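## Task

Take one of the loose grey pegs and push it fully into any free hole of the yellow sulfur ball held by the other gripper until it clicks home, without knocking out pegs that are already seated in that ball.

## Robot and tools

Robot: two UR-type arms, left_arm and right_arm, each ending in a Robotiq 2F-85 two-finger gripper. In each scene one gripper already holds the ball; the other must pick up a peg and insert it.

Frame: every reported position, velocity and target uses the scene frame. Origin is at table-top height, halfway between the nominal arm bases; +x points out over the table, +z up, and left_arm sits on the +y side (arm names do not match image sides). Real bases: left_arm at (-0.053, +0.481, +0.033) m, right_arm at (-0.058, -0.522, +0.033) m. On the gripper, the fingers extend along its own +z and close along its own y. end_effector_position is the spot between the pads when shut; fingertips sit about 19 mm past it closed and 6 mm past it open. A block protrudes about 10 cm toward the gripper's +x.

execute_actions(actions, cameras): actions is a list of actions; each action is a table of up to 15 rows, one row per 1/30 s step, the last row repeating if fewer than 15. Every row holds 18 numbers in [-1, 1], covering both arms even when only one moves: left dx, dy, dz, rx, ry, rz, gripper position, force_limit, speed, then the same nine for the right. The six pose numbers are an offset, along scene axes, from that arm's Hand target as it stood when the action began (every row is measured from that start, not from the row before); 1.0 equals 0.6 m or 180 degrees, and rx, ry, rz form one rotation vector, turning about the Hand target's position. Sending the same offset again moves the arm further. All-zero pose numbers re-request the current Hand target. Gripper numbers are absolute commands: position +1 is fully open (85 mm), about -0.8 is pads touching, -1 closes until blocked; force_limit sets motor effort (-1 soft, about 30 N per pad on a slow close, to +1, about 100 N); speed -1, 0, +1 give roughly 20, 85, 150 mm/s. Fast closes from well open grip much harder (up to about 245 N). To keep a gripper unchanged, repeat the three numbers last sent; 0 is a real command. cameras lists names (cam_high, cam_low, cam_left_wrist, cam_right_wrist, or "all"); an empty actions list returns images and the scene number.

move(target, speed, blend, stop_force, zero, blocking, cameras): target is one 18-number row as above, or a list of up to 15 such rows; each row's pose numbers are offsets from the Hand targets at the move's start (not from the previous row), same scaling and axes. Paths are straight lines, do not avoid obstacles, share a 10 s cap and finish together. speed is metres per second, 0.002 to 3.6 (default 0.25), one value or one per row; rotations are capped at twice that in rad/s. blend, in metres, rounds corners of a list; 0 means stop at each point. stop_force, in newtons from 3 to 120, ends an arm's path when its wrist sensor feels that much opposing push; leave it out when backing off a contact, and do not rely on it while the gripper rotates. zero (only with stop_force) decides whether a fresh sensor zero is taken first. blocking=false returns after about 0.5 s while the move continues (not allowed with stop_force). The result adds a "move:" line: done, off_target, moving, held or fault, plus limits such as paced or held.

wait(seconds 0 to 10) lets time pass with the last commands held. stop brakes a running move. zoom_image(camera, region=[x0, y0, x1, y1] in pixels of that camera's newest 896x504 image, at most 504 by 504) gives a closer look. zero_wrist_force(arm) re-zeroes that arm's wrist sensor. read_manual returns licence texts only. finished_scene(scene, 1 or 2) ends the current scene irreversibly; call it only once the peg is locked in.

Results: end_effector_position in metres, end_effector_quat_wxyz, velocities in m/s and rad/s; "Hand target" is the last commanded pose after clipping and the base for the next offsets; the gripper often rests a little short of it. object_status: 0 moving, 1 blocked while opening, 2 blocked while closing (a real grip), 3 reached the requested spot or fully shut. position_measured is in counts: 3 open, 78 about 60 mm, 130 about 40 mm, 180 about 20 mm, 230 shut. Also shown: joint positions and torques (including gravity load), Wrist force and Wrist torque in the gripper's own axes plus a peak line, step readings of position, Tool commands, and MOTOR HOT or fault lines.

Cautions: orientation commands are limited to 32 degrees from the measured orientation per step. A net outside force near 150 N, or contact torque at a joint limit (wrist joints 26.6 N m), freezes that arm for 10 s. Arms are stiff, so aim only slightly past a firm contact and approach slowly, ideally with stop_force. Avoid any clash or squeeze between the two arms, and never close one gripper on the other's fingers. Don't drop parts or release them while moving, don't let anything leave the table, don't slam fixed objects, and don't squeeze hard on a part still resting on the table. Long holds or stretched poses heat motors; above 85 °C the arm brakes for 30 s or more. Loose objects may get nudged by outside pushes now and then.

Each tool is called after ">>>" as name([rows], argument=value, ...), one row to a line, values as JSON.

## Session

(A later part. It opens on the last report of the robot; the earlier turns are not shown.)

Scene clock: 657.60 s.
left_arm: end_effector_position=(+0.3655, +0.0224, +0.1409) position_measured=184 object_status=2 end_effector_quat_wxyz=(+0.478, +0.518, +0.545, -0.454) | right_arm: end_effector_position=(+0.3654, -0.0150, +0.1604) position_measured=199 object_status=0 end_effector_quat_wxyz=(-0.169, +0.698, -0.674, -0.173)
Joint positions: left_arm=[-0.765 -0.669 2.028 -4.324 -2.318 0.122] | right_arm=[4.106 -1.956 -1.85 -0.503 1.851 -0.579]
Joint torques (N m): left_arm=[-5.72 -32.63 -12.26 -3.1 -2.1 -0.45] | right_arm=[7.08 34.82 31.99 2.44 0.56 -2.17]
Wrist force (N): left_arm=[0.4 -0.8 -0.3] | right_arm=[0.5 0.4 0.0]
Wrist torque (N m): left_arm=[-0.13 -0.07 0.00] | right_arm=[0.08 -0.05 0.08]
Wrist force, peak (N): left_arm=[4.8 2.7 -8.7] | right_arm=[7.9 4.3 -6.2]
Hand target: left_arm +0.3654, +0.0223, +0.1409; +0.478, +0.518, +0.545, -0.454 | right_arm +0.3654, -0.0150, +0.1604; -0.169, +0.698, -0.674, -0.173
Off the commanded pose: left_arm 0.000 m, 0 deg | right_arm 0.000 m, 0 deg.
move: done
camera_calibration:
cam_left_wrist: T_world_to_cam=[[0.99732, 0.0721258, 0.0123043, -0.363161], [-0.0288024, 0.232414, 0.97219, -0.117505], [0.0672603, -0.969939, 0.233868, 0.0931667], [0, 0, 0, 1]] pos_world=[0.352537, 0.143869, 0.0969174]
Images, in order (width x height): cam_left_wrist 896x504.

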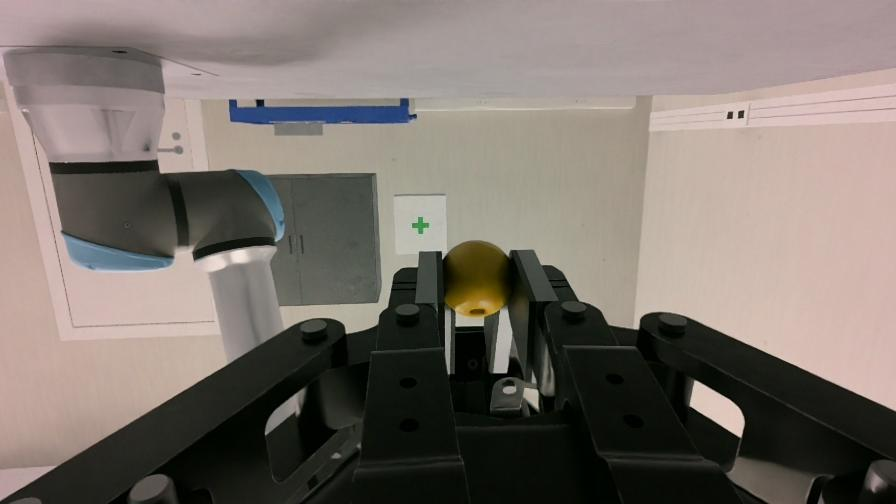

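>>> move([
  [0,0,0,0,0,0,-1,1,0.7, 0,-0.0467,0.0883,0,0,0,-0.55,1,-1],
  [0,0,0,0,0,0,-1,1,0.7, 0.0035,-0.0855,0.0175,0.2055,0.0058,0,-0.55,1,-1],
], speed=[0.06,0.15], blend=[0.01,0], cameras=["cam_left_wrist","cam_right_wrist"])

>>> zoom_image(camera="cam_right_wrist", region=[430, 240, 550, 360])

Scene clock: 669.33 s.
left_arm: end_effector_position=(+0.3654, +0.0223, +0.1409) position_measured=184 object_status=2 end_effector_quat_wxyz=(+0.478, +0.518, +0.545, -0.454) | right_arm: end_effector_position=(+0.3675, -0.0663, +0.1709) position_measured=199 object_status=3 end_effector_quat_wxyz=(-0.375, +0.607, -0.586, -0.384)
Joint positions: left_arm=[-0.765 -0.669 2.028 -4.324 -2.318 0.122] | right_arm=[3.89 -2.159 -2.093 0.496 2.317 -0.453]
Joint torques (N m): left_arm=[-15.18 -32.97 -12.05 -3.24 -2.04 -0.29] | right_arm=[-7.02 30.34 22.95 4.67 2.47 2.13]
Wrist force (N): left_arm=[0.4 -1.2 -0.2] | right_arm=[1.0 0.8 -0.3]
Wrist torque (N m): left_arm=[-0.18 -0.07 0.00] | right_arm=[0.15 -0.07 -0.13]
Wrist force, peak (N): left_arm=[0.5 -1.4 -0.5] | right_arm=[1.6 1.1 -0.1]
Hand target: left_arm +0.3654, +0.0223, +0.1409; +0.478, +0.518, +0.545, -0.454 | right_arm +0.3675, -0.0663, +0.1709; -0.375, +0.607, -0.586, -0.384
Off the commanded pose: left_arm 0.000 m, 0 deg | right_arm 0.000 m, 0 deg.
move: done
camera_calibration:
cam_left_wrist: T_world_to_cam=[[0.997322, 0.072103, 0.0122072, -0.363149], [-0.0287028, 0.232421, 0.972192, -0.117541], [0.0672607, -0.969939, 0.233868, 0.0931666], [0, 0, 0, 1]] pos_world=[0.352537, 0.143869, 0.0969171]
cam_right_wrist: T_world_to_cam=[[-0.999192, -0.0392, 0.00882804, 0.369214], [0.00498434, 0.0970893, 0.995263, -0.13828], [-0.0398715, 0.994503, -0.0968155, 0.218961], [0, 0, 0, 1]] pos_world=[0.378335, -0.189859, 0.155565]
Images, in order (width x height): cam_left_wrist 896x504, cam_right_wrist 896x504.

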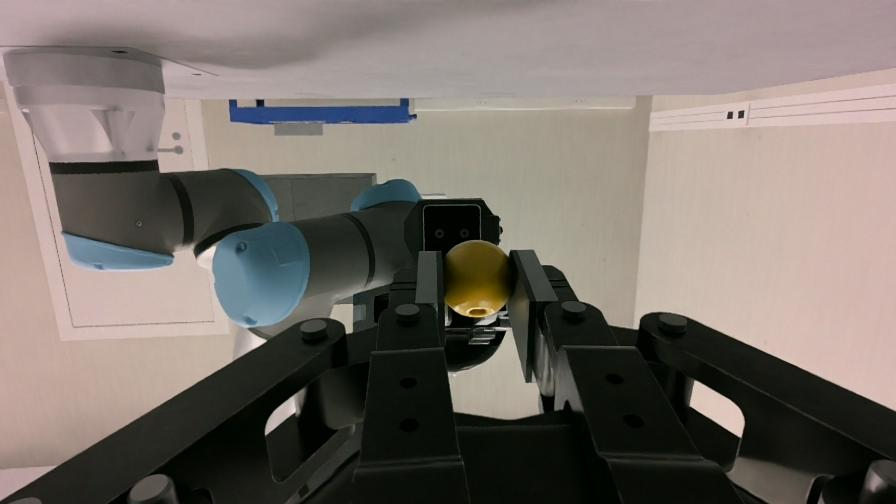

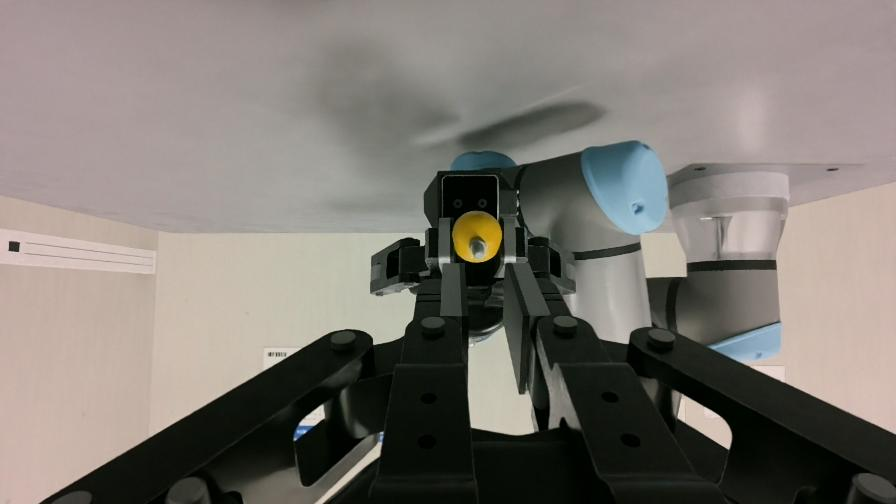

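Scaled by 4.200.

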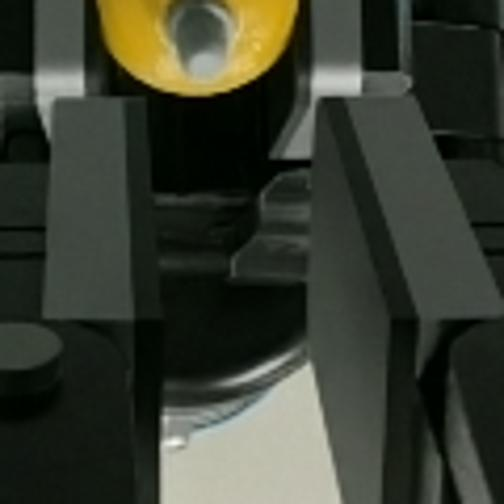

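>>> zoom_image(camera="cam_right_wrist", region=[445, 205, 510, 270])

Scaled by 7.754.

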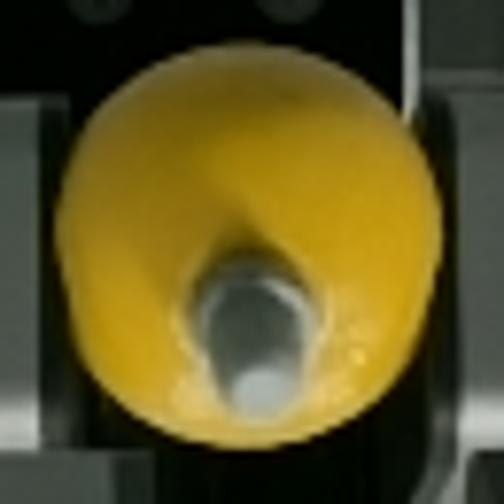

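>>> move(target=[0,0,0,0,0,0,-1,1,0.7, 0.0023,0.0222,-0.0115,0.0078,0.0002,0.0117,-0.55,1,-1], speed=0.1, cameras=["cam_right_wrist"])

>>> zoom_image(camera="cam_right_wrist", region=[440, 235, 530, 325])

Scene clock: 680.77 s.
left_arm: end_effector_position=(+0.3654, +0.0223, +0.1409) position_measured=184 object_status=2 end_effector_quat_wxyz=(+0.478, +0.518, +0.545, -0.454) | right_arm: end_effector_position=(+0.3689, -0.0531, +0.1640) position_measured=199 object_status=3 end_effector_quat_wxyz=(-0.375, +0.613, -0.570, -0.398)
Joint positions: left_arm=[-0.765 -0.669 2.028 -4.324 -2.318 0.122] | right_arm=[3.893 -2.209 -2.048 0.513 2.355 -0.459]
Joint torques (N m): left_arm=[-14.5 -33.79 -12.04 -3.18 -2.01 -0.34] | right_arm=[8.5 29.99 23.54 4.76 2.64 -2.24]
Wrist force (N): left_arm=[0.2 -1.2 -0.1] | right_arm=[1.2 1.0 -0.2]
Wrist torque (N m): left_arm=[-0.18 -0.04 0.00] | right_arm=[0.19 -0.10 0.08]
Wrist force, peak (N): left_arm=[0.3 -1.4 -0.2] | right_arm=[1.3 1.3 -0.1]
Hand target: left_arm +0.3654, +0.0223, +0.1409; +0.478, +0.518, +0.545, -0.454 | right_arm +0.3689, -0.0530, +0.1640; -0.375, +0.613, -0.570, -0.398
Off the commanded pose: left_arm 0.000 m, 0 deg | right_arm 0.000 m, 0 deg.
move: done
camera_calibration:
cam_right_wrist: T_world_to_cam=[[-0.997081, -0.0759318, 0.00800762, 0.368508], [0.00246199, 0.0728485, 0.99734, -0.133454], [-0.0763132, 0.994448, -0.0724489, 0.214598], [0, 0, 0, 1]] pos_world=[0.384138, -0.175703, 0.145696]
Images, in order (width x height): cam_right_wrist 896x504.

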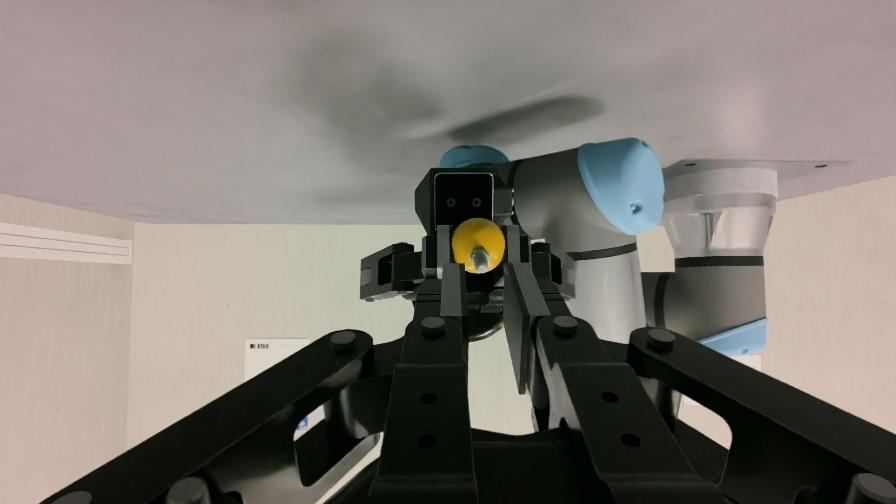

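Scaled by 5.600.

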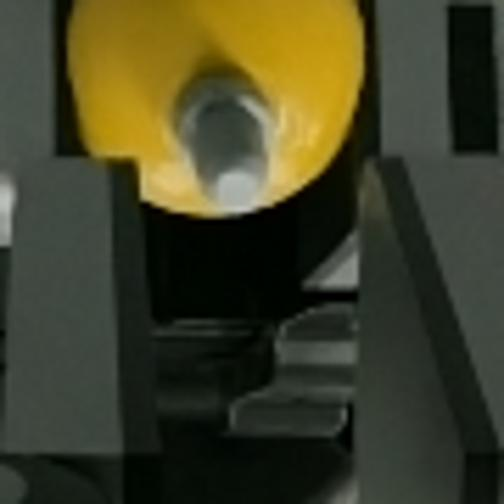

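>>> move(target=[0,0,0,0,0,0,-1,1,0.7, -0.0018,0.0265,-0.0118,0,0,0,-0.55,1,-1], speed=0.06, stop_force=8, cameras=["cam_right_wrist"])

>>> zoom_image(camera="cam_right_wrist", region=[440, 235, 530, 325])

Scene clock: 692.60 s.
left_arm: end_effector_position=(+0.3654, +0.0223, +0.1409) position_measured=184 object_status=2 end_effector_quat_wxyz=(+0.478, +0.518, +0.545, -0.454) | right_arm: end_effector_position=(+0.3678, -0.0371, +0.1569) position_measured=199 object_status=3 end_effector_quat_wxyz=(-0.375, +0.613, -0.570, -0.398)
Joint positions: left_arm=[-0.765 -0.669 2.028 -4.324 -2.318 0.122] | right_arm=[3.918 -2.237 -2.024 0.531 2.334 -0.439]
Joint torques (N m): left_arm=[-13.17 -33.28 -11.78 -3.05 -1.56 -0.05] | right_arm=[9.32 34.2 23.74 4.68 -0.56 2.37]
Wrist force (N): left_arm=[0.4 -1.0 -0.2] | right_arm=[1.2 0.8 -0.3]
Wrist torque (N m): left_arm=[-0.16 -0.08 0.01] | right_arm=[0.16 -0.09 -0.12]
Wrist force, peak (N): left_arm=[0.5 -1.3 -0.2] | right_arm=[1.6 1.1 -0.1]
Hand target: left_arm +0.3654, +0.0223, +0.1409; +0.478, +0.518, +0.545, -0.454 | right_arm +0.3678, -0.0371, +0.1569; -0.375, +0.613, -0.570, -0.398
Off the commanded pose: left_arm 0.000 m, 0 deg | right_arm 0.000 m, 0 deg.
move: done
camera_calibration:
cam_right_wrist: T_world_to_cam=[[-0.997073, -0.0760324, 0.00800614, 0.368764], [0.00246083, 0.072749, 0.997347, -0.127553], [-0.0764131, 0.994448, -0.072349, 0.19812], [0, 0, 0, 1]] pos_world=[0.383137, -0.159703, 0.138596]
Images, in order (width x height): cam_right_wrist 896x504.

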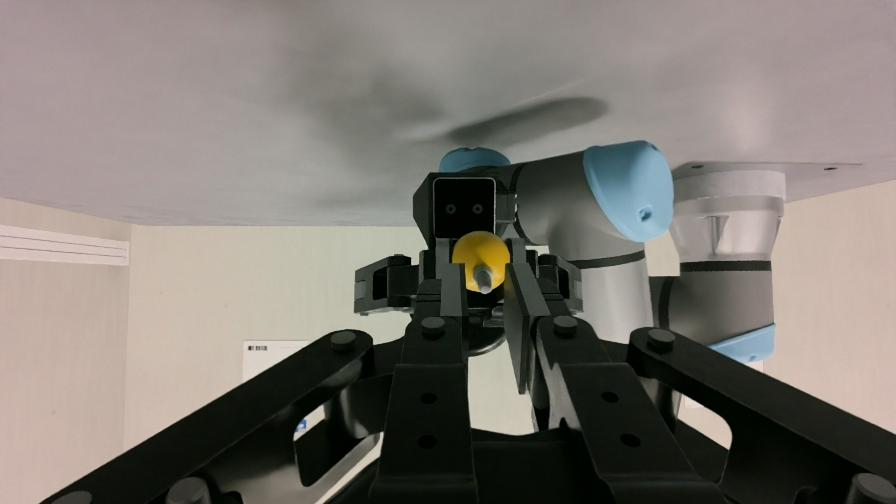

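Scaled by 5.600.

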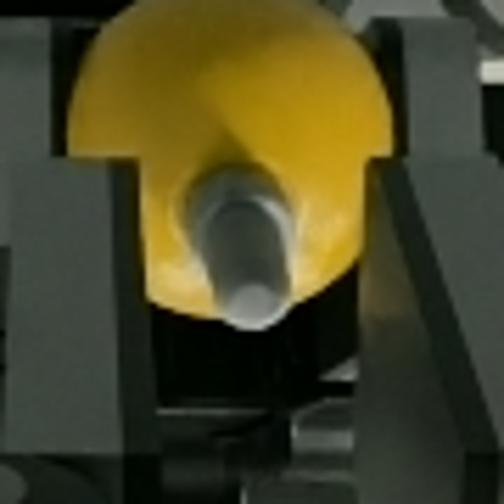

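>>> move([
  [0,0,0,0,0,0,-1,1,0.7, -0.001,0.0152,-0.0067,0,0,0,-0.55,1,-1],
  [0,0,0,0,0,0,-1,1,0.7, -0.001,0.0153,-0.0067,0,0,0,-0.69,1,-1],
], speed=0.03, cameras=["cam_right_wrist","cam_left_wrist"])

>>> zoom_image(camera="cam_right_wrist", region=[440, 235, 530, 325])

>>> zoom_image(camera="cam_left_wrist", region=[400, 180, 560, 340])

Scene clock: 733.43 s.
left_arm: end_effector_position=(+0.3654, +0.0223, +0.1409) position_measured=184 object_status=2 end_effector_quat_wxyz=(+0.478, +0.518, +0.545, -0.454) | right_arm: end_effector_position=(+0.3672, -0.0279, +0.1529) position_measured=215 object_status=0 end_effector_quat_wxyz=(-0.375, +0.613, -0.570, -0.398)
Joint positions: left_arm=[-0.765 -0.669 2.028 -4.324 -2.318 0.122] | right_arm=[3.932 -2.253 -2.009 0.54 2.323 -0.429]
Joint torques (N m): left_arm=[-13.05 -33.8 -11.33 -3.25 -1.59 0.02] | right_arm=[7 33.11 24.14 4.74 -0.48 2.23]
Wrist force (N): left_arm=[0.4 0.3 -0.7] | right_arm=[1.1 2.5 -0.7]
Wrist torque (N m): left_arm=[-0.24 -0.03 -0.01] | right_arm=[0.14 -0.05 -0.12]
Wrist force, peak (N): left_arm=[0.3 -1.4 -0.5] | right_arm=[1.7 2.8 -0.6]
Hand target: left_arm +0.3654, +0.0223, +0.1409; +0.478, +0.518, +0.545, -0.454 | right_arm +0.3672, -0.0279, +0.1529; -0.375, +0.613, -0.570, -0.398
Off the commanded pose: left_arm 0.000 m, 0 deg | right_arm 0.000 m, 0 deg.
move: done
camera_calibration:
cam_left_wrist: T_world_to_cam=[[0.997322, 0.072103, 0.0122072, -0.363149], [-0.0287028, 0.232421, 0.972192, -0.117541], [0.0672607, -0.969939, 0.233868, 0.0931666], [0, 0, 0, 1]] pos_world=[0.352537, 0.143869, 0.0969171]
cam_right_wrist: T_world_to_cam=[[-0.997073, -0.0760324, 0.00800614, 0.368889], [0.00246083, 0.072749, 0.997347, -0.124224], [-0.0764131, 0.994448, -0.072349, 0.188735], [0, 0, 0, 1]] pos_world=[0.382537, -0.150603, 0.134596]
Images, in order (width x height): cam_left_wrist 896x504, cam_right_wrist 896x504.

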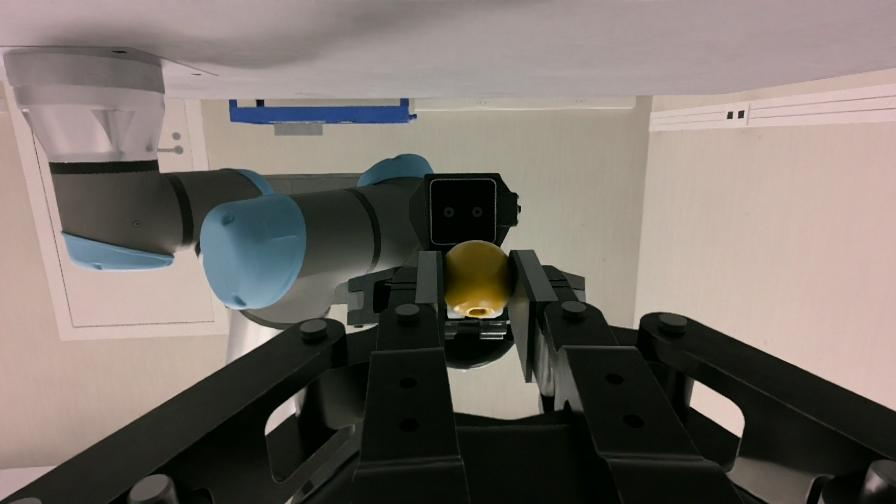

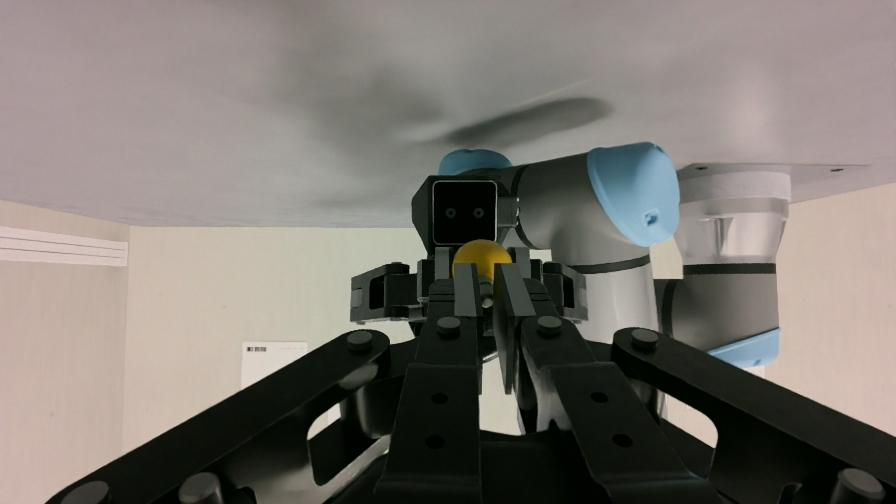

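Scaled by 5.600.

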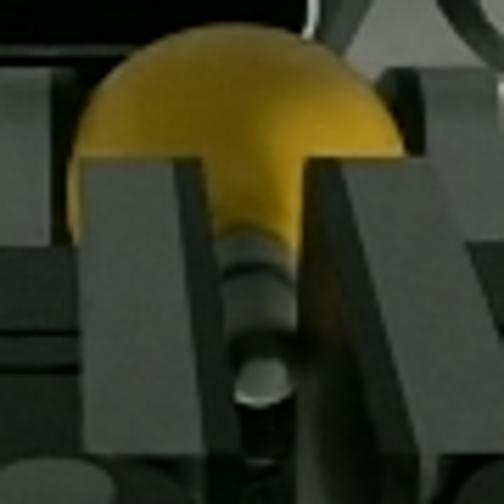

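Scaled by 3.150.

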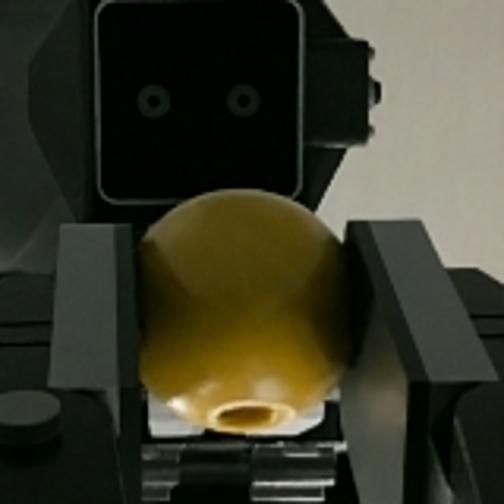

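>>> move(target=[0,0,0,0,0,0,-1,1,0.7, -0.001,0.0137,-0.006,0,0,0,-0.69,1,-1], speed=0.003, stop_force=10, cameras=["cam_right_wrist","cam_left_wrist"])

>>> zoom_image(camera="cam_right_wrist", region=[440, 235, 530, 325])

>>> zoom_image(camera="cam_left_wrist", region=[400, 180, 560, 340])

Scene clock: 740.83 s.
left_arm: end_effector_position=(+0.3654, +0.0223, +0.1409) position_measured=184 object_status=2 end_effector_quat_wxyz=(+0.478, +0.518, +0.545, -0.454) | right_arm: end_effector_position=(+0.3668, -0.0228, +0.1506) position_measured=215 object_status=3 end_effector_quat_wxyz=(-0.375, +0.613, -0.570, -0.398)
Joint positions: left_arm=[-0.765 -0.669 2.028 -4.324 -2.318 0.122] | right_arm=[3.939 -2.262 -2.001 0.544 2.316 -0.423]
Joint torques (N m): left_arm=[-13.95 -34.72 -10.89 -3.07 -1.53 0.09] | right_arm=[-7.93 45.67 7.11 0.92 1.44 -2.1]
Wrist force (N): left_arm=[5.0 3.1 -8.2] | right_arm=[1.4 5.4 -9.0]
Wrist torque (N m): left_arm=[-0.29 -0.08 -0.02] | right_arm=[0.07 -0.09 -0.14]
Wrist force, peak (N): left_arm=[7.0 3.5 -10.4] | right_arm=[1.1 5.7 -11.8]
Hand target: left_arm +0.3654, +0.0223, +0.1409; +0.478, +0.518, +0.545, -0.454 | right_arm +0.3668, -0.0228, +0.1506; -0.375, +0.613, -0.570, -0.398 (not the last commanded pose)
Off the commanded pose: left_arm 0.000 m, 0 deg | right_arm 0.003 m, 0 deg.
move: contact (right_arm)
camera_calibration:
cam_left_wrist: T_world_to_cam=[[0.997322, 0.072103, 0.0122072, -0.363149], [-0.0287028, 0.232421, 0.972192, -0.117541], [0.0672607, -0.969939, 0.233868, 0.0931666], [0, 0, 0, 1]] pos_world=[0.352537, 0.143869, 0.0969171]
cam_right_wrist: T_world_to_cam=[[-0.997073, -0.0760324, 0.00800614, 0.368904], [0.00246083, 0.072749, 0.997347, -0.122308], [-0.0764131, 0.994448, -0.072349, 0.183367], [0, 0, 0, 1]] pos_world=[0.382137, -0.145403, 0.132296]
Images, in order (width x height): cam_left_wrist 896x504, cam_right_wrist 896x504.

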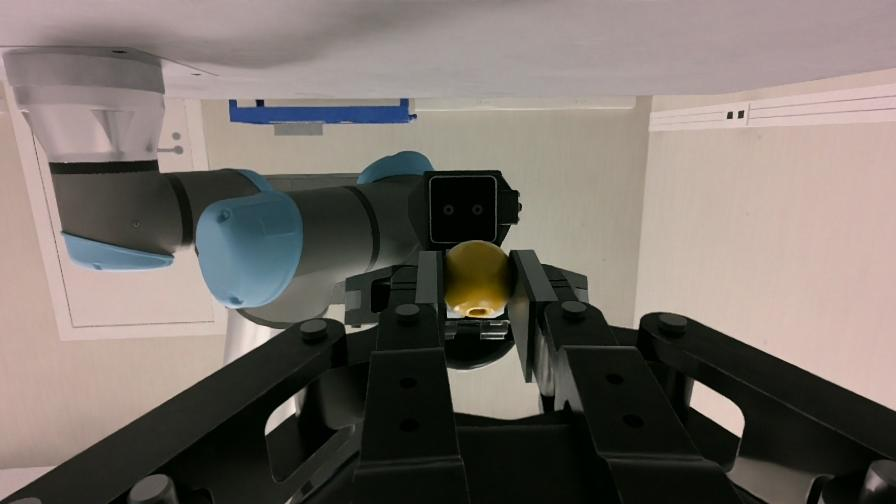

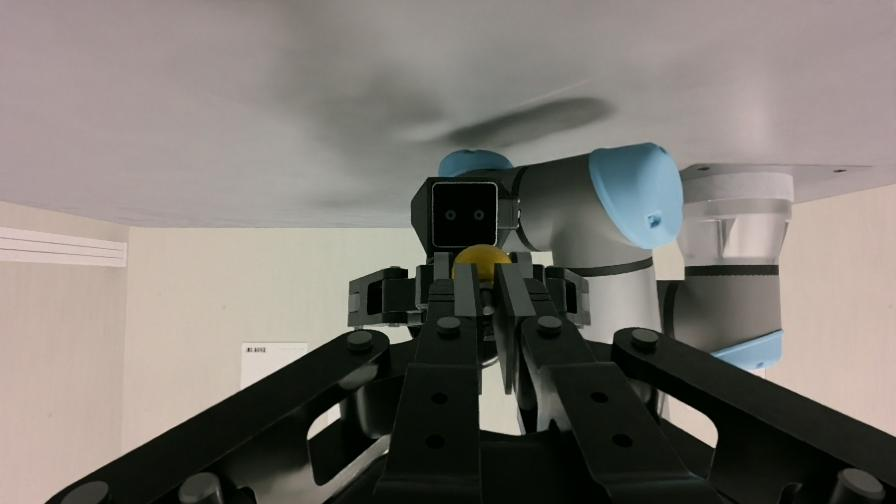

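Scaled by 5.600.

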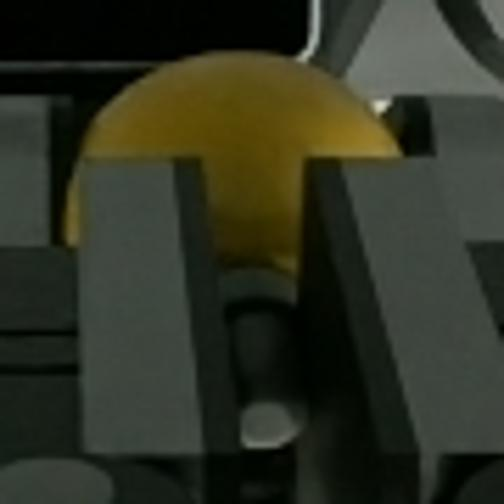

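Scaled by 3.150.

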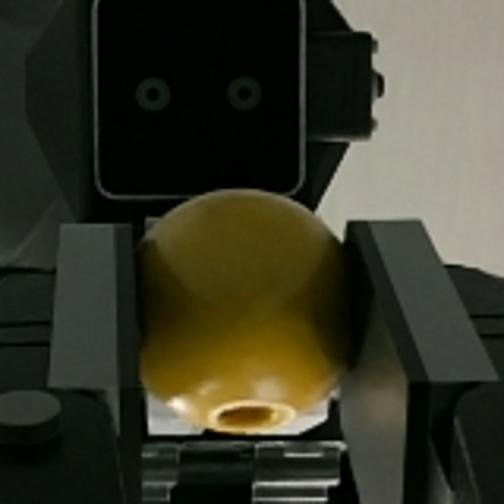

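>>> move(target=[0,0,0,0,0,0,-1,1,0.7, -0.001,0.0137,-0.006,0,0,0,-0.69,1,-1], speed=0.003, stop_force=50, zero=false, cameras=["cam_right_wrist","cam_left_wrist"])

>>> zoom_image(camera="cam_right_wrist", region=[440, 235, 530, 325])

>>> zoom_image(camera="cam_left_wrist", region=[400, 180, 560, 340])

Scene clock: 782.73 s.
left_arm: end_effector_position=(+0.3655, +0.0224, +0.1408) position_measured=184 object_status=2 end_effector_quat_wxyz=(+0.478, +0.518, +0.545, -0.454) | right_arm: end_effector_position=(+0.3665, -0.0181, +0.1486) position_measured=215 object_status=3 end_effector_quat_wxyz=(-0.375, +0.613, -0.570, -0.398)
Joint positions: left_arm=[-0.765 -0.669 2.028 -4.324 -2.318 0.122] | right_arm=[3.946 -2.27 -1.993 0.548 2.31 -0.418]
Joint torques (N m): left_arm=[-18.91 -56.88 -11.21 -3.29 -5.78 0.28] | right_arm=[6.5 38.9 15.08 -1.28 -0.73 -1.98]
Wrist force (N): left_arm=[26.2 11.3 -46.4] | right_arm=[6.2 14.4 -49.6]
Wrist torque (N m): left_arm=[-0.51 -0.20 -0.04] | right_arm=[-0.13 -0.11 -0.16]
Wrist force, peak (N): left_arm=[28.7 12.3 -50.5] | right_arm=[5.8 15.7 -55.1]
Hand target: left_arm +0.3654, +0.0223, +0.1409; +0.478, +0.518, +0.545, -0.454 | right_arm +0.3665, -0.0181, +0.1486; -0.375, +0.613, -0.570, -0.398 (not the last commanded pose)
Off the commanded pose: left_arm 0.000 m, 0 deg | right_arm 0.004 m, 0 deg.
move: contact (right_arm)
camera_calibration:
cam_left_wrist: T_world_to_cam=[[0.997322, 0.072103, 0.0122072, -0.363149], [-0.0287028, 0.232421, 0.972192, -0.117541], [0.0672607, -0.969939, 0.233868, 0.0931666], [0, 0, 0, 1]] pos_world=[0.352537, 0.143869, 0.0969171]
cam_right_wrist: T_world_to_cam=[[-0.997081, -0.0759342, 0.00799247, 0.368998], [0.00246197, 0.072649, 0.997355, -0.12067], [-0.0763139, 0.994463, -0.07225, 0.178476], [0, 0, 0, 1]] pos_world=[0.381838, -0.140701, 0.130297]
Images, in order (width x height): cam_left_wrist 896x504, cam_right_wrist 896x504.

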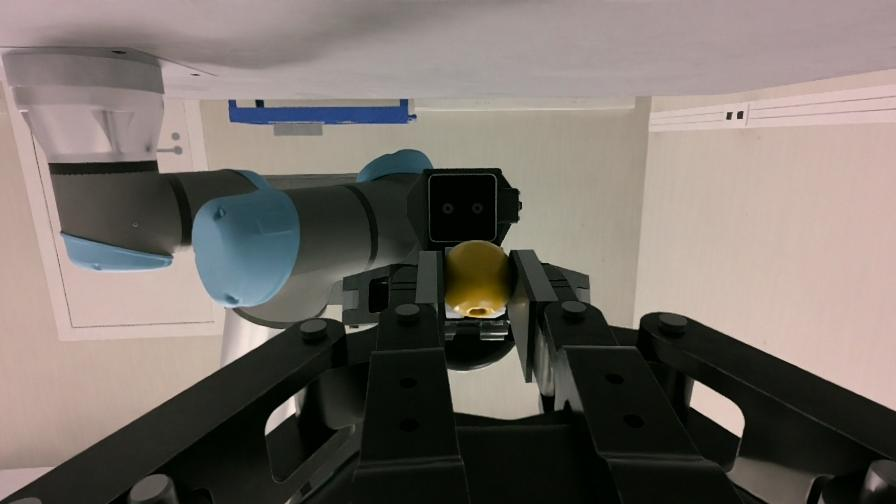

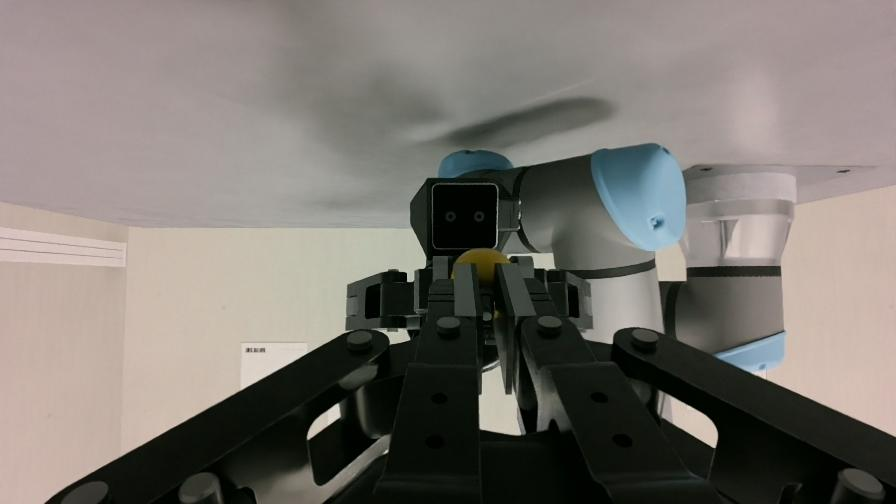

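Scaled by 5.600.

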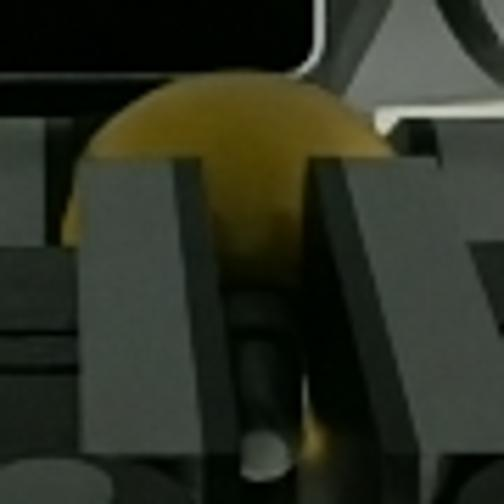

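Scaled by 3.150.

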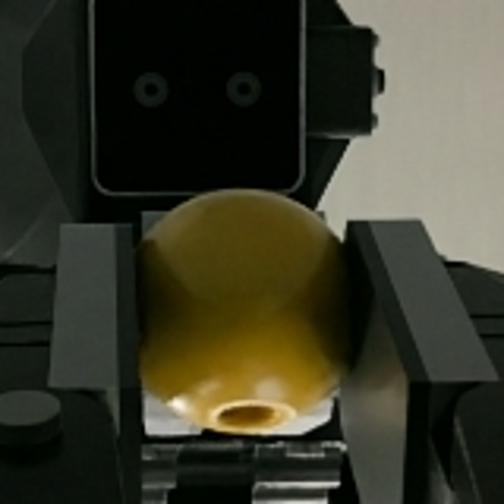

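>>> move([
  [0,0,0,0,0,0,-1,1,0.7, 0.001,-0.0091,0.004,0,0,0,-0.69,1,-1],
  [0,0,0,0,0,0,-1,1,0.7, 0.001,-0.0092,0.004,0,0,0,-0.5,1,-1],
  [0,0,0,0,0,0,-1,1,0.7, 0.005,-0.074,0.0324,0,0,0,-0.5,1,-1],
], speed=[0.02,0.02,0.08], cameras=["cam_right_wrist","cam_left_wrist"])

>>> zoom_image(camera="cam_right_wrist", region=[445, 205, 525, 285])

>>> zoom_image(camera="cam_left_wrist", region=[400, 180, 560, 340])

Scene clock: 790.10 s.
left_arm: end_effector_position=(+0.3654, +0.0223, +0.1409) position_measured=184 object_status=2 end_effector_quat_wxyz=(+0.478, +0.518, +0.545, -0.454) | right_arm: end_effector_position=(+0.3695, -0.0624, +0.1680) position_measured=192 object_status=3 end_effector_quat_wxyz=(-0.375, +0.613, -0.570, -0.398)
Joint positions: left_arm=[-0.765 -0.669 2.028 -4.324 -2.318 0.122] | right_arm=[3.877 -2.193 -2.062 0.502 2.367 -0.471]
Joint torques (N m): left_arm=[13.14 -28.64 -11.47 -3.07 0.39 0.31] | right_arm=[-8.61 44.54 5.28 1.45 2.67 -2.31]
Wrist force (N): left_arm=[1.7 -2.1 -0.2] | right_arm=[1.1 0.9 -0.1]
Wrist torque (N m): left_arm=[-0.32 -0.27 0.00] | right_arm=[0.17 -0.07 0.08]
Wrist force, peak (N): left_arm=[26.1 11.5 -46.4] | right_arm=[5.4 14.4 -50.4]
Hand target: left_arm +0.3654, +0.0223, +0.1409; +0.478, +0.518, +0.545, -0.454 | right_arm +0.3695, -0.0625, +0.1680; -0.375, +0.613, -0.570, -0.398
Off the commanded pose: left_arm 0.000 m, 0 deg | right_arm 0.000 m, 0 deg.
move: done
camera_calibration:
cam_left_wrist: T_world_to_cam=[[0.997322, 0.072103, 0.0122072, -0.363149], [-0.0287028, 0.232421, 0.972192, -0.117541], [0.0672607, -0.969939, 0.233868, 0.0931666], [0, 0, 0, 1]] pos_world=[0.352537, 0.143869, 0.0969171]
cam_right_wrist: T_world_to_cam=[[-0.997081, -0.0759342, 0.00799247, 0.368462], [0.00246197, 0.072649, 0.997355, -0.136801], [-0.0763139, 0.994463, -0.07225, 0.224261], [0, 0, 0, 1]] pos_world=[0.384838, -0.185101, 0.149697]
Images, in order (width x height): cam_left_wrist 896x504, cam_right_wrist 896x504.

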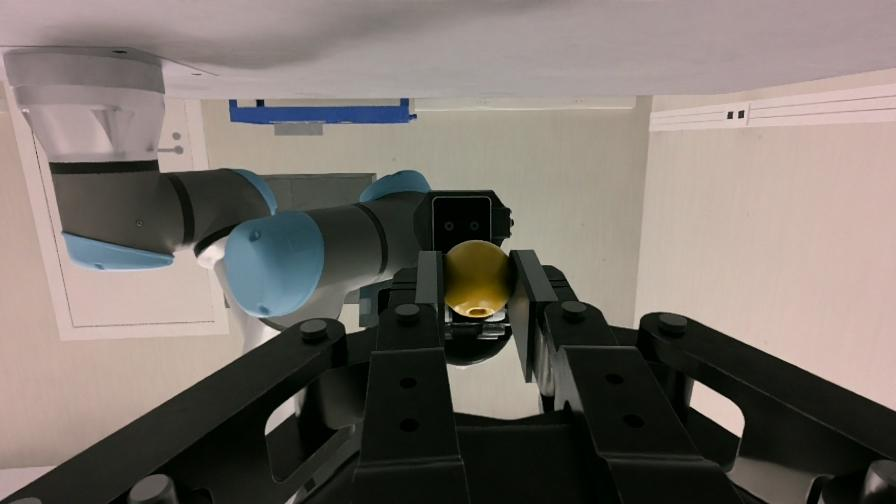

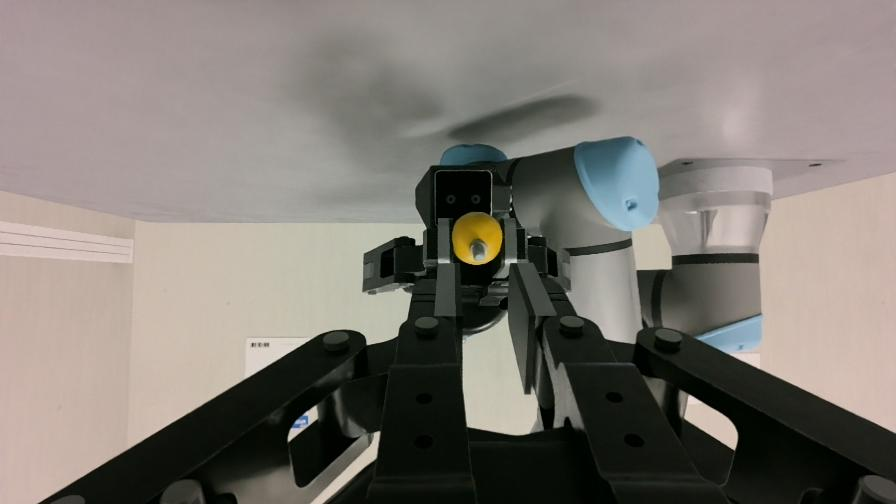

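Scaled by 6.300.

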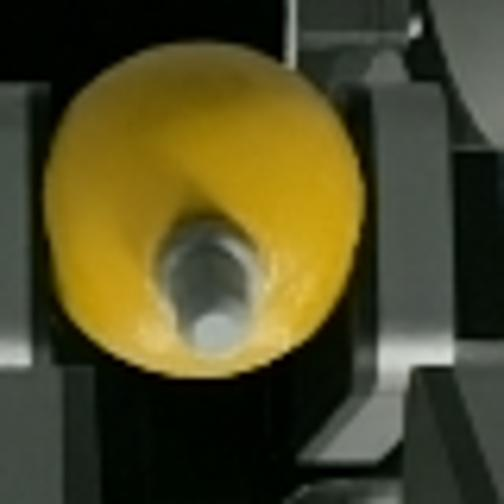

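Scaled by 3.150.

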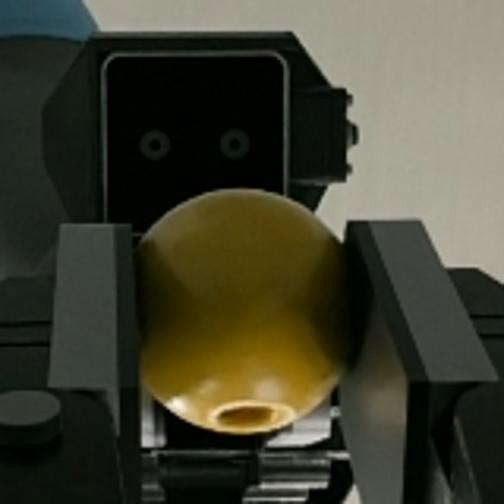

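>>> move([
  [0,0,0,0,0,0,-1,1,0.7, 0,-0.05,0.14,-0.3449,-0.0199,-0.005,-0.5,1,-1],
  [0,0,0,0,0,0,-1,1,0.7, 0.0125,0.149,0.1067,-0.3449,-0.0199,-0.005,-0.5,1,-1],
], speed=[0.2,0.12], blend=[0.01,0], cameras=["cam_right_wrist"])

>>> zoom_image(camera="cam_right_wrist", region=[465, 115, 555, 205])

Scene clock: 806.73 s.
left_arm: end_effector_position=(+0.3654, +0.0223, +0.1409) position_measured=184 object_status=2 end_effector_quat_wxyz=(+0.478, +0.518, +0.545, -0.454) | right_arm: end_effector_position=(+0.3770, +0.0268, +0.2321) position_measured=192 object_status=3 end_effector_quat_wxyz=(-0.025, +0.726, -0.687, -0.026)
Joint positions: left_arm=[-0.765 -0.669 2.028 -4.324 -2.318 0.122] | right_arm=[4.215 -2.041 -1.34 -1.269 1.608 -0.547]
Joint torques (N m): left_arm=[13.25 -29.28 -12.43 -3.07 -0.03 0.5] | right_arm=[9.84 38.03 36.08 1.35 -1.36 2.4]
Wrist force (N): left_arm=[1.7 -2.2 -0.3] | right_arm=[0.1 0.3 0.0]
Wrist torque (N m): left_arm=[-0.34 -0.27 0.00] | right_arm=[0.05 -0.01 -0.16]
Wrist force, peak (N): left_arm=[1.8 -2.5 -0.5] | right_arm=[2.0 1.1 0.3]
Hand target: left_arm +0.3654, +0.0223, +0.1409; +0.478, +0.518, +0.545, -0.454 | right_arm +0.3770, +0.0269, +0.2320; -0.025, +0.726, -0.687, -0.026
Off the commanded pose: left_arm 0.000 m, 0 deg | right_arm 0.000 m, 0 deg.
move: done
camera_calibration:
cam_right_wrist: T_world_to_cam=[[-0.998853, -0.0463016, 0.0122335, 0.381027], [-0.037506, 0.915152, 0.401361, -0.0764006], [-0.0297792, 0.400442, -0.915838, 0.334838], [0, 0, 0, 1]] pos_world=[0.387695, -0.046523, 0.332661]
Images, in order (width x height): cam_right_wrist 896x504.

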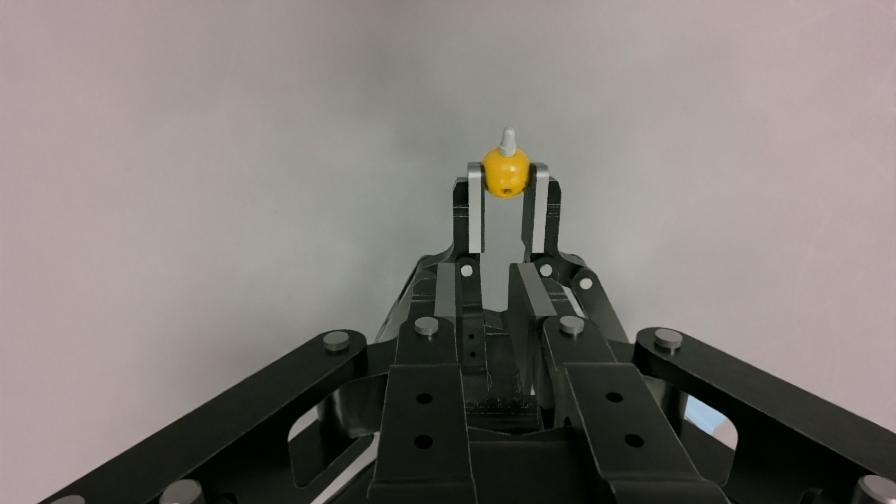

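Scaled by 5.600.

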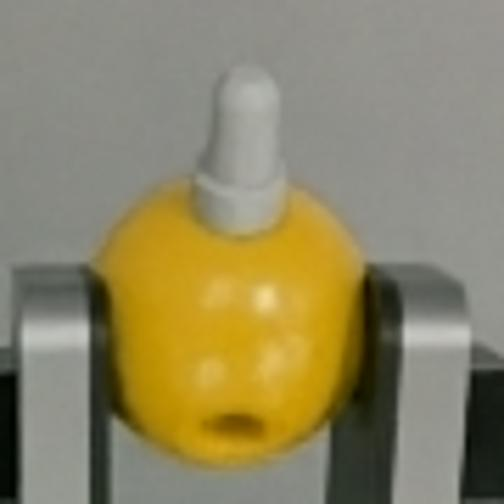

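>>> zoom_image(camera="cam_right_wrist", region=[488, 122, 528, 162])

Scaled by 12.600.

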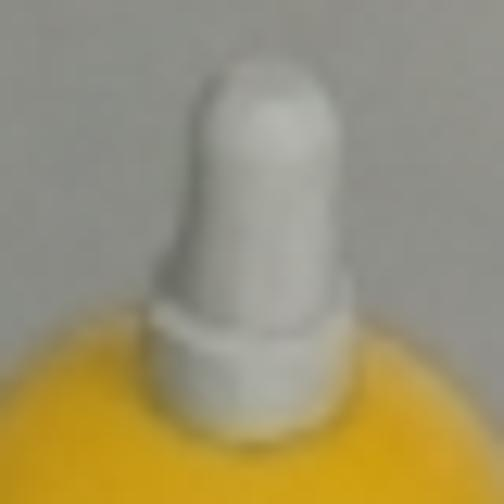

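>>> move([
  [0,0,0,0,0,0,-1,1,0.7, -0.0125,-0.199,0.0333,0,0,0,-0.5,1,-1],
  [0,0,0,0,0,0,-1,1,0.7, -0.0125,-0.149,-0.1067,0.3449,0.0199,0.005,-0.5,1,-1],
], speed=[0.15,0.2], blend=[0.01,0], cameras=["cam_right_wrist"])

>>> zoom_image(camera="cam_right_wrist", region=[445, 205, 525, 285])

Scene clock: 831.20 s.
left_arm: end_effector_position=(+0.3654, +0.0223, +0.1409) position_measured=184 object_status=2 end_effector_quat_wxyz=(+0.478, +0.518, +0.545, -0.454) | right_arm: end_effector_position=(+0.3695, -0.0625, +0.1680) position_measured=192 object_status=3 end_effector_quat_wxyz=(-0.375, +0.613, -0.570, -0.398)
Joint positions: left_arm=[-0.765 -0.669 2.028 -4.324 -2.318 0.122] | right_arm=[3.877 -2.193 -2.062 0.502 2.368 -0.472]
Joint torques (N m): left_arm=[12.86 -30.27 -12.22 -3.19 0.23 0.65] | right_arm=[-9.27 30.81 23.41 4.59 2.59 2.26]
Wrist force (N): left_arm=[1.7 -2.5 -0.2] | right_arm=[1.3 1.1 -0.2]
Wrist torque (N m): left_arm=[-0.38 -0.26 0.00] | right_arm=[0.20 -0.10 -0.13]
Wrist force, peak (N): left_arm=[1.7 -2.5 -0.2] | right_arm=[2.0 1.1 -0.1]
Hand target: left_arm +0.3654, +0.0223, +0.1409; +0.478, +0.518, +0.545, -0.454 | right_arm +0.3695, -0.0625, +0.1680; -0.375, +0.613, -0.570, -0.398
Off the commanded pose: left_arm 0.000 m, 0 deg | right_arm 0.000 m, 0 deg.
move: done
camera_calibration:
cam_right_wrist: T_world_to_cam=[[-0.997081, -0.0759391, 0.00790042, 0.368468], [0.00236233, 0.0727429, 0.997348, -0.136736], [-0.0763124, 0.994455, -0.0723511, 0.224374], [0, 0, 0, 1]] pos_world=[0.384839, -0.185202, 0.149696]
Images, in order (width x height): cam_right_wrist 896x504.

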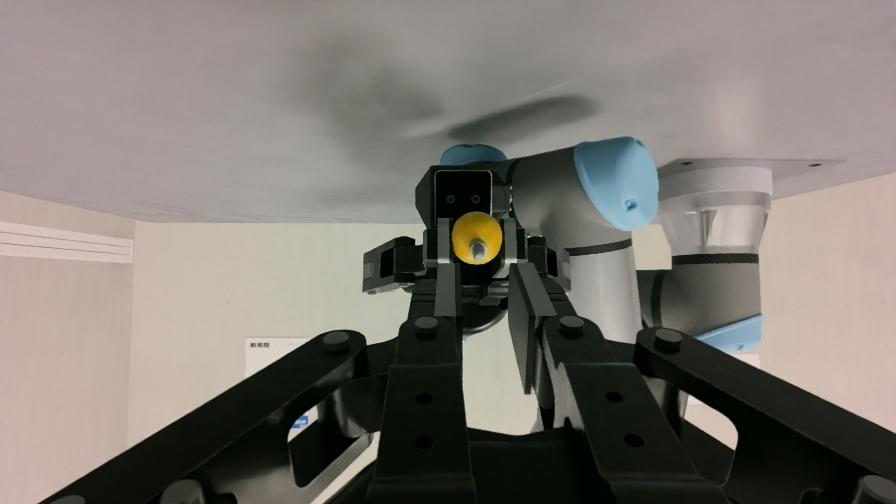

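Scaled by 6.300.

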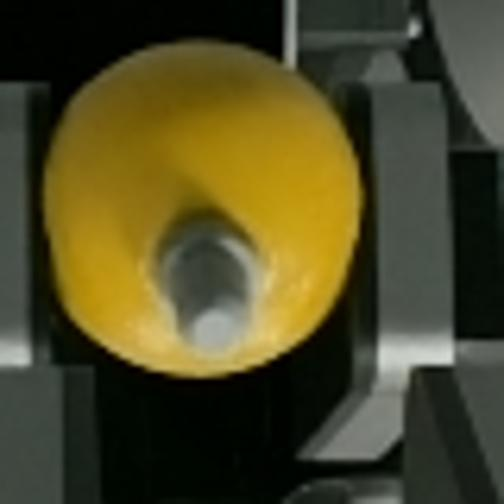

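>>> move(target=[0,0,0,0,0,0,-1,1,0.7,-0.0042,0.0575,-0.0253,0,0,0,-0.5,1,-1], speed=0.04, stop_force=15, cameras=["cam_right_wrist"])

Scene clock: 846.00 s.
left_arm: end_effector_position=(+0.3654, +0.0223, +0.1409) position_measured=184 object_status=2 end_effector_quat_wxyz=(+0.478, +0.518, +0.545, -0.454) | right_arm: end_effector_position=(+0.3670, -0.0280, +0.1528) position_measured=192 object_status=3 end_effector_quat_wxyz=(-0.375, +0.613, -0.570, -0.398)
Joint positions: left_arm=[-0.765 -0.669 2.028 -4.324 -2.318 0.122] | right_arm=[3.932 -2.253 -2.01 0.54 2.322 -0.429]
Joint torques (N m): left_arm=[13.37 -28.83 -13.09 -2.95 0.1 0.79] | right_arm=[8.48 33.29 23.78 4.91 -0.49 2.66]
Wrist force (N): left_arm=[1.5 -2.2 -0.5] | right_arm=[1.0 0.8 -0.2]
Wrist torque (N m): left_arm=[-0.35 -0.25 0.00] | right_arm=[0.16 -0.05 -0.13]
Wrist force, peak (N): left_arm=[2.0 -2.3 -0.2] | right_arm=[1.3 1.3 -0.2]
Hand target: left_arm +0.3654, +0.0223, +0.1409; +0.478, +0.518, +0.545, -0.454 | right_arm +0.3670, -0.0280, +0.1528; -0.375, +0.613, -0.570, -0.398
Off the commanded pose: left_arm 0.000 m, 0 deg | right_arm 0.000 m, 0 deg.
move: done
camera_calibration:
cam_right_wrist: T_world_to_cam=[[-0.997081, -0.0759342, 0.00799247, 0.368703], [0.00246197, 0.072649, 0.997355, -0.124134], [-0.0763139, 0.994463, -0.07225, 0.188762], [0, 0, 0, 1]] pos_world=[0.382338, -0.150701, 0.134497]
Images, in order (width x height): cam_right_wrist 896x504.

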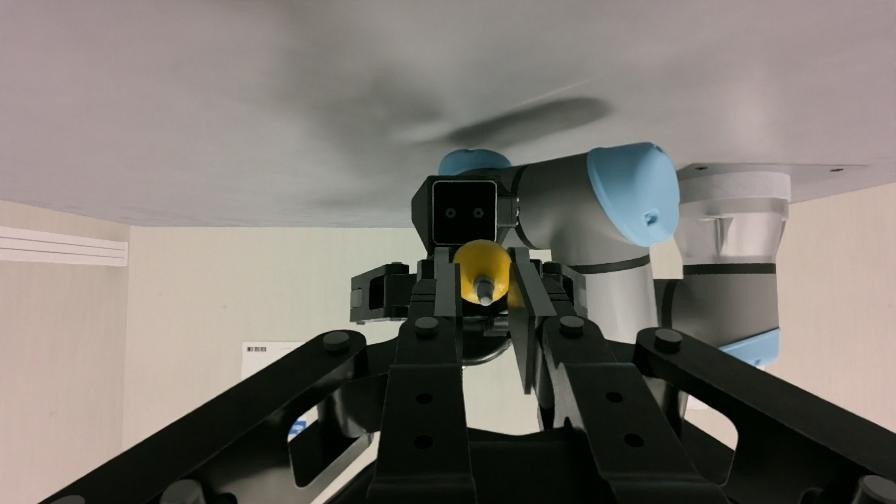

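>>> zoom_image(camera="cam_right_wrist", region=[430, 220, 540, 330])

>>> move(target=[0,0,0,0,0,0,-1,1,0.7,0,0,0,0,0,0,-0.69,1,-1])

>>> move(target=[0,0,0,0,0,0,-1,1,0.7,-0.0014,0.0205,-0.009,0,0,0,-0.69,1,-1], speed=0.004, stop_force=60, zero=false)

Scaled by 4.582.

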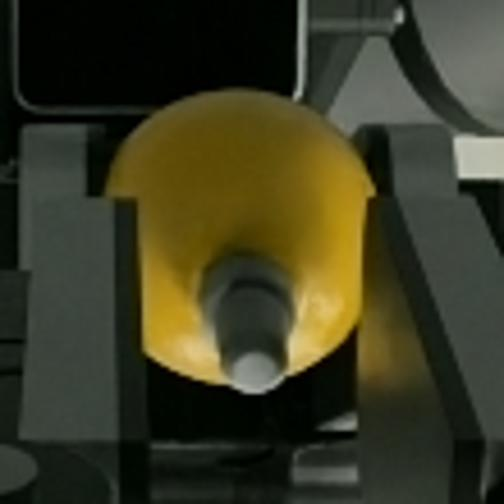

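Scene clock: 850.23 s.
left_arm: end_effector_position=(+0.3654, +0.0223, +0.1409) position_measured=184 object_status=2 end_effector_quat_wxyz=(+0.478, +0.518, +0.545, -0.454) | right_arm: end_effector_position=(+0.3670, -0.0280, +0.1528) position_measured=215 object_status=0 end_effector_quat_wxyz=(-0.375, +0.613, -0.570, -0.398)
Joint positions: left_arm=[-0.765 -0.669 2.028 -4.324 -2.318 0.122] | right_arm=[3.932 -2.253 -2.01 0.54 2.322 -0.429]
Joint torques (N m): left_arm=[13.08 -28.75 -12.47 -3.15 0.22 0.69] | right_arm=[9.9 34.33 25.25 4.73 -0.51 2.41]
Wrist force (N): left_arm=[1.6 -2.1 -0.2] | right_arm=[1.2 0.9 -0.1]
Wrist torque (N m): left_arm=[-0.32 -0.27 0.00] | right_arm=[0.17 -0.09 -0.12]
Wrist force, peak (N): left_arm=[1.9 -2.5 -0.1] | right_arm=[1.5 1.1 -0.2]
Hand target: left_arm +0.3654, +0.0223, +0.1409; +0.478, +0.518, +0.545, -0.454 | right_arm +0.3670, -0.0280, +0.1528; -0.375, +0.613, -0.570, -0.398
Off the commanded pose: left_arm 0.000 m, 0 deg | right_arm 0.000 m, 0 deg.
move: done

Scene clock: 854.17 s.
left_arm: end_effector_position=(+0.3655, +0.0224, +0.1408) position_measured=184 object_status=2 end_effector_quat_wxyz=(+0.478, +0.518, +0.545, -0.454) | right_arm: end_effector_position=(+0.3664, -0.0179, +0.1484) position_measured=215 object_status=3 end_effector_quat_wxyz=(-0.375, +0.613, -0.570, -0.398)
Joint positions: left_arm=[-0.765 -0.669 2.028 -4.324 -2.318 0.122] | right_arm=[3.947 -2.271 -1.993 0.549 2.309 -0.417]
Joint torques (N m): left_arm=[-41.96 -60.17 -12.18 -2.99 -5.95 0.82] | right_arm=[13.14 37.8 17.48 -1.66 0.08 -2.18]
Wrist force (N): left_arm=[31.5 9.2 -54.9] | right_arm=[6.9 13.1 -59.1]
Wrist torque (N m): left_arm=[-0.59 -0.48 -0.04] | right_arm=[-0.11 -0.14 -0.15]
Wrist force, peak (N): left_arm=[35.4 10.3 -61.0] | right_arm=[7.0 14.6 -66.1]
Hand target: left_arm +0.3654, +0.0223, +0.1409; +0.478, +0.518, +0.545, -0.454 | right_arm +0.3664, -0.0179, +0.1484; -0.375, +0.613, -0.570, -0.398 (not the last commanded pose)
Off the commanded pose: left_arm 0.000 m, 0 deg | right_arm 0.002 m, 0 deg.
move: contact (right_arm)


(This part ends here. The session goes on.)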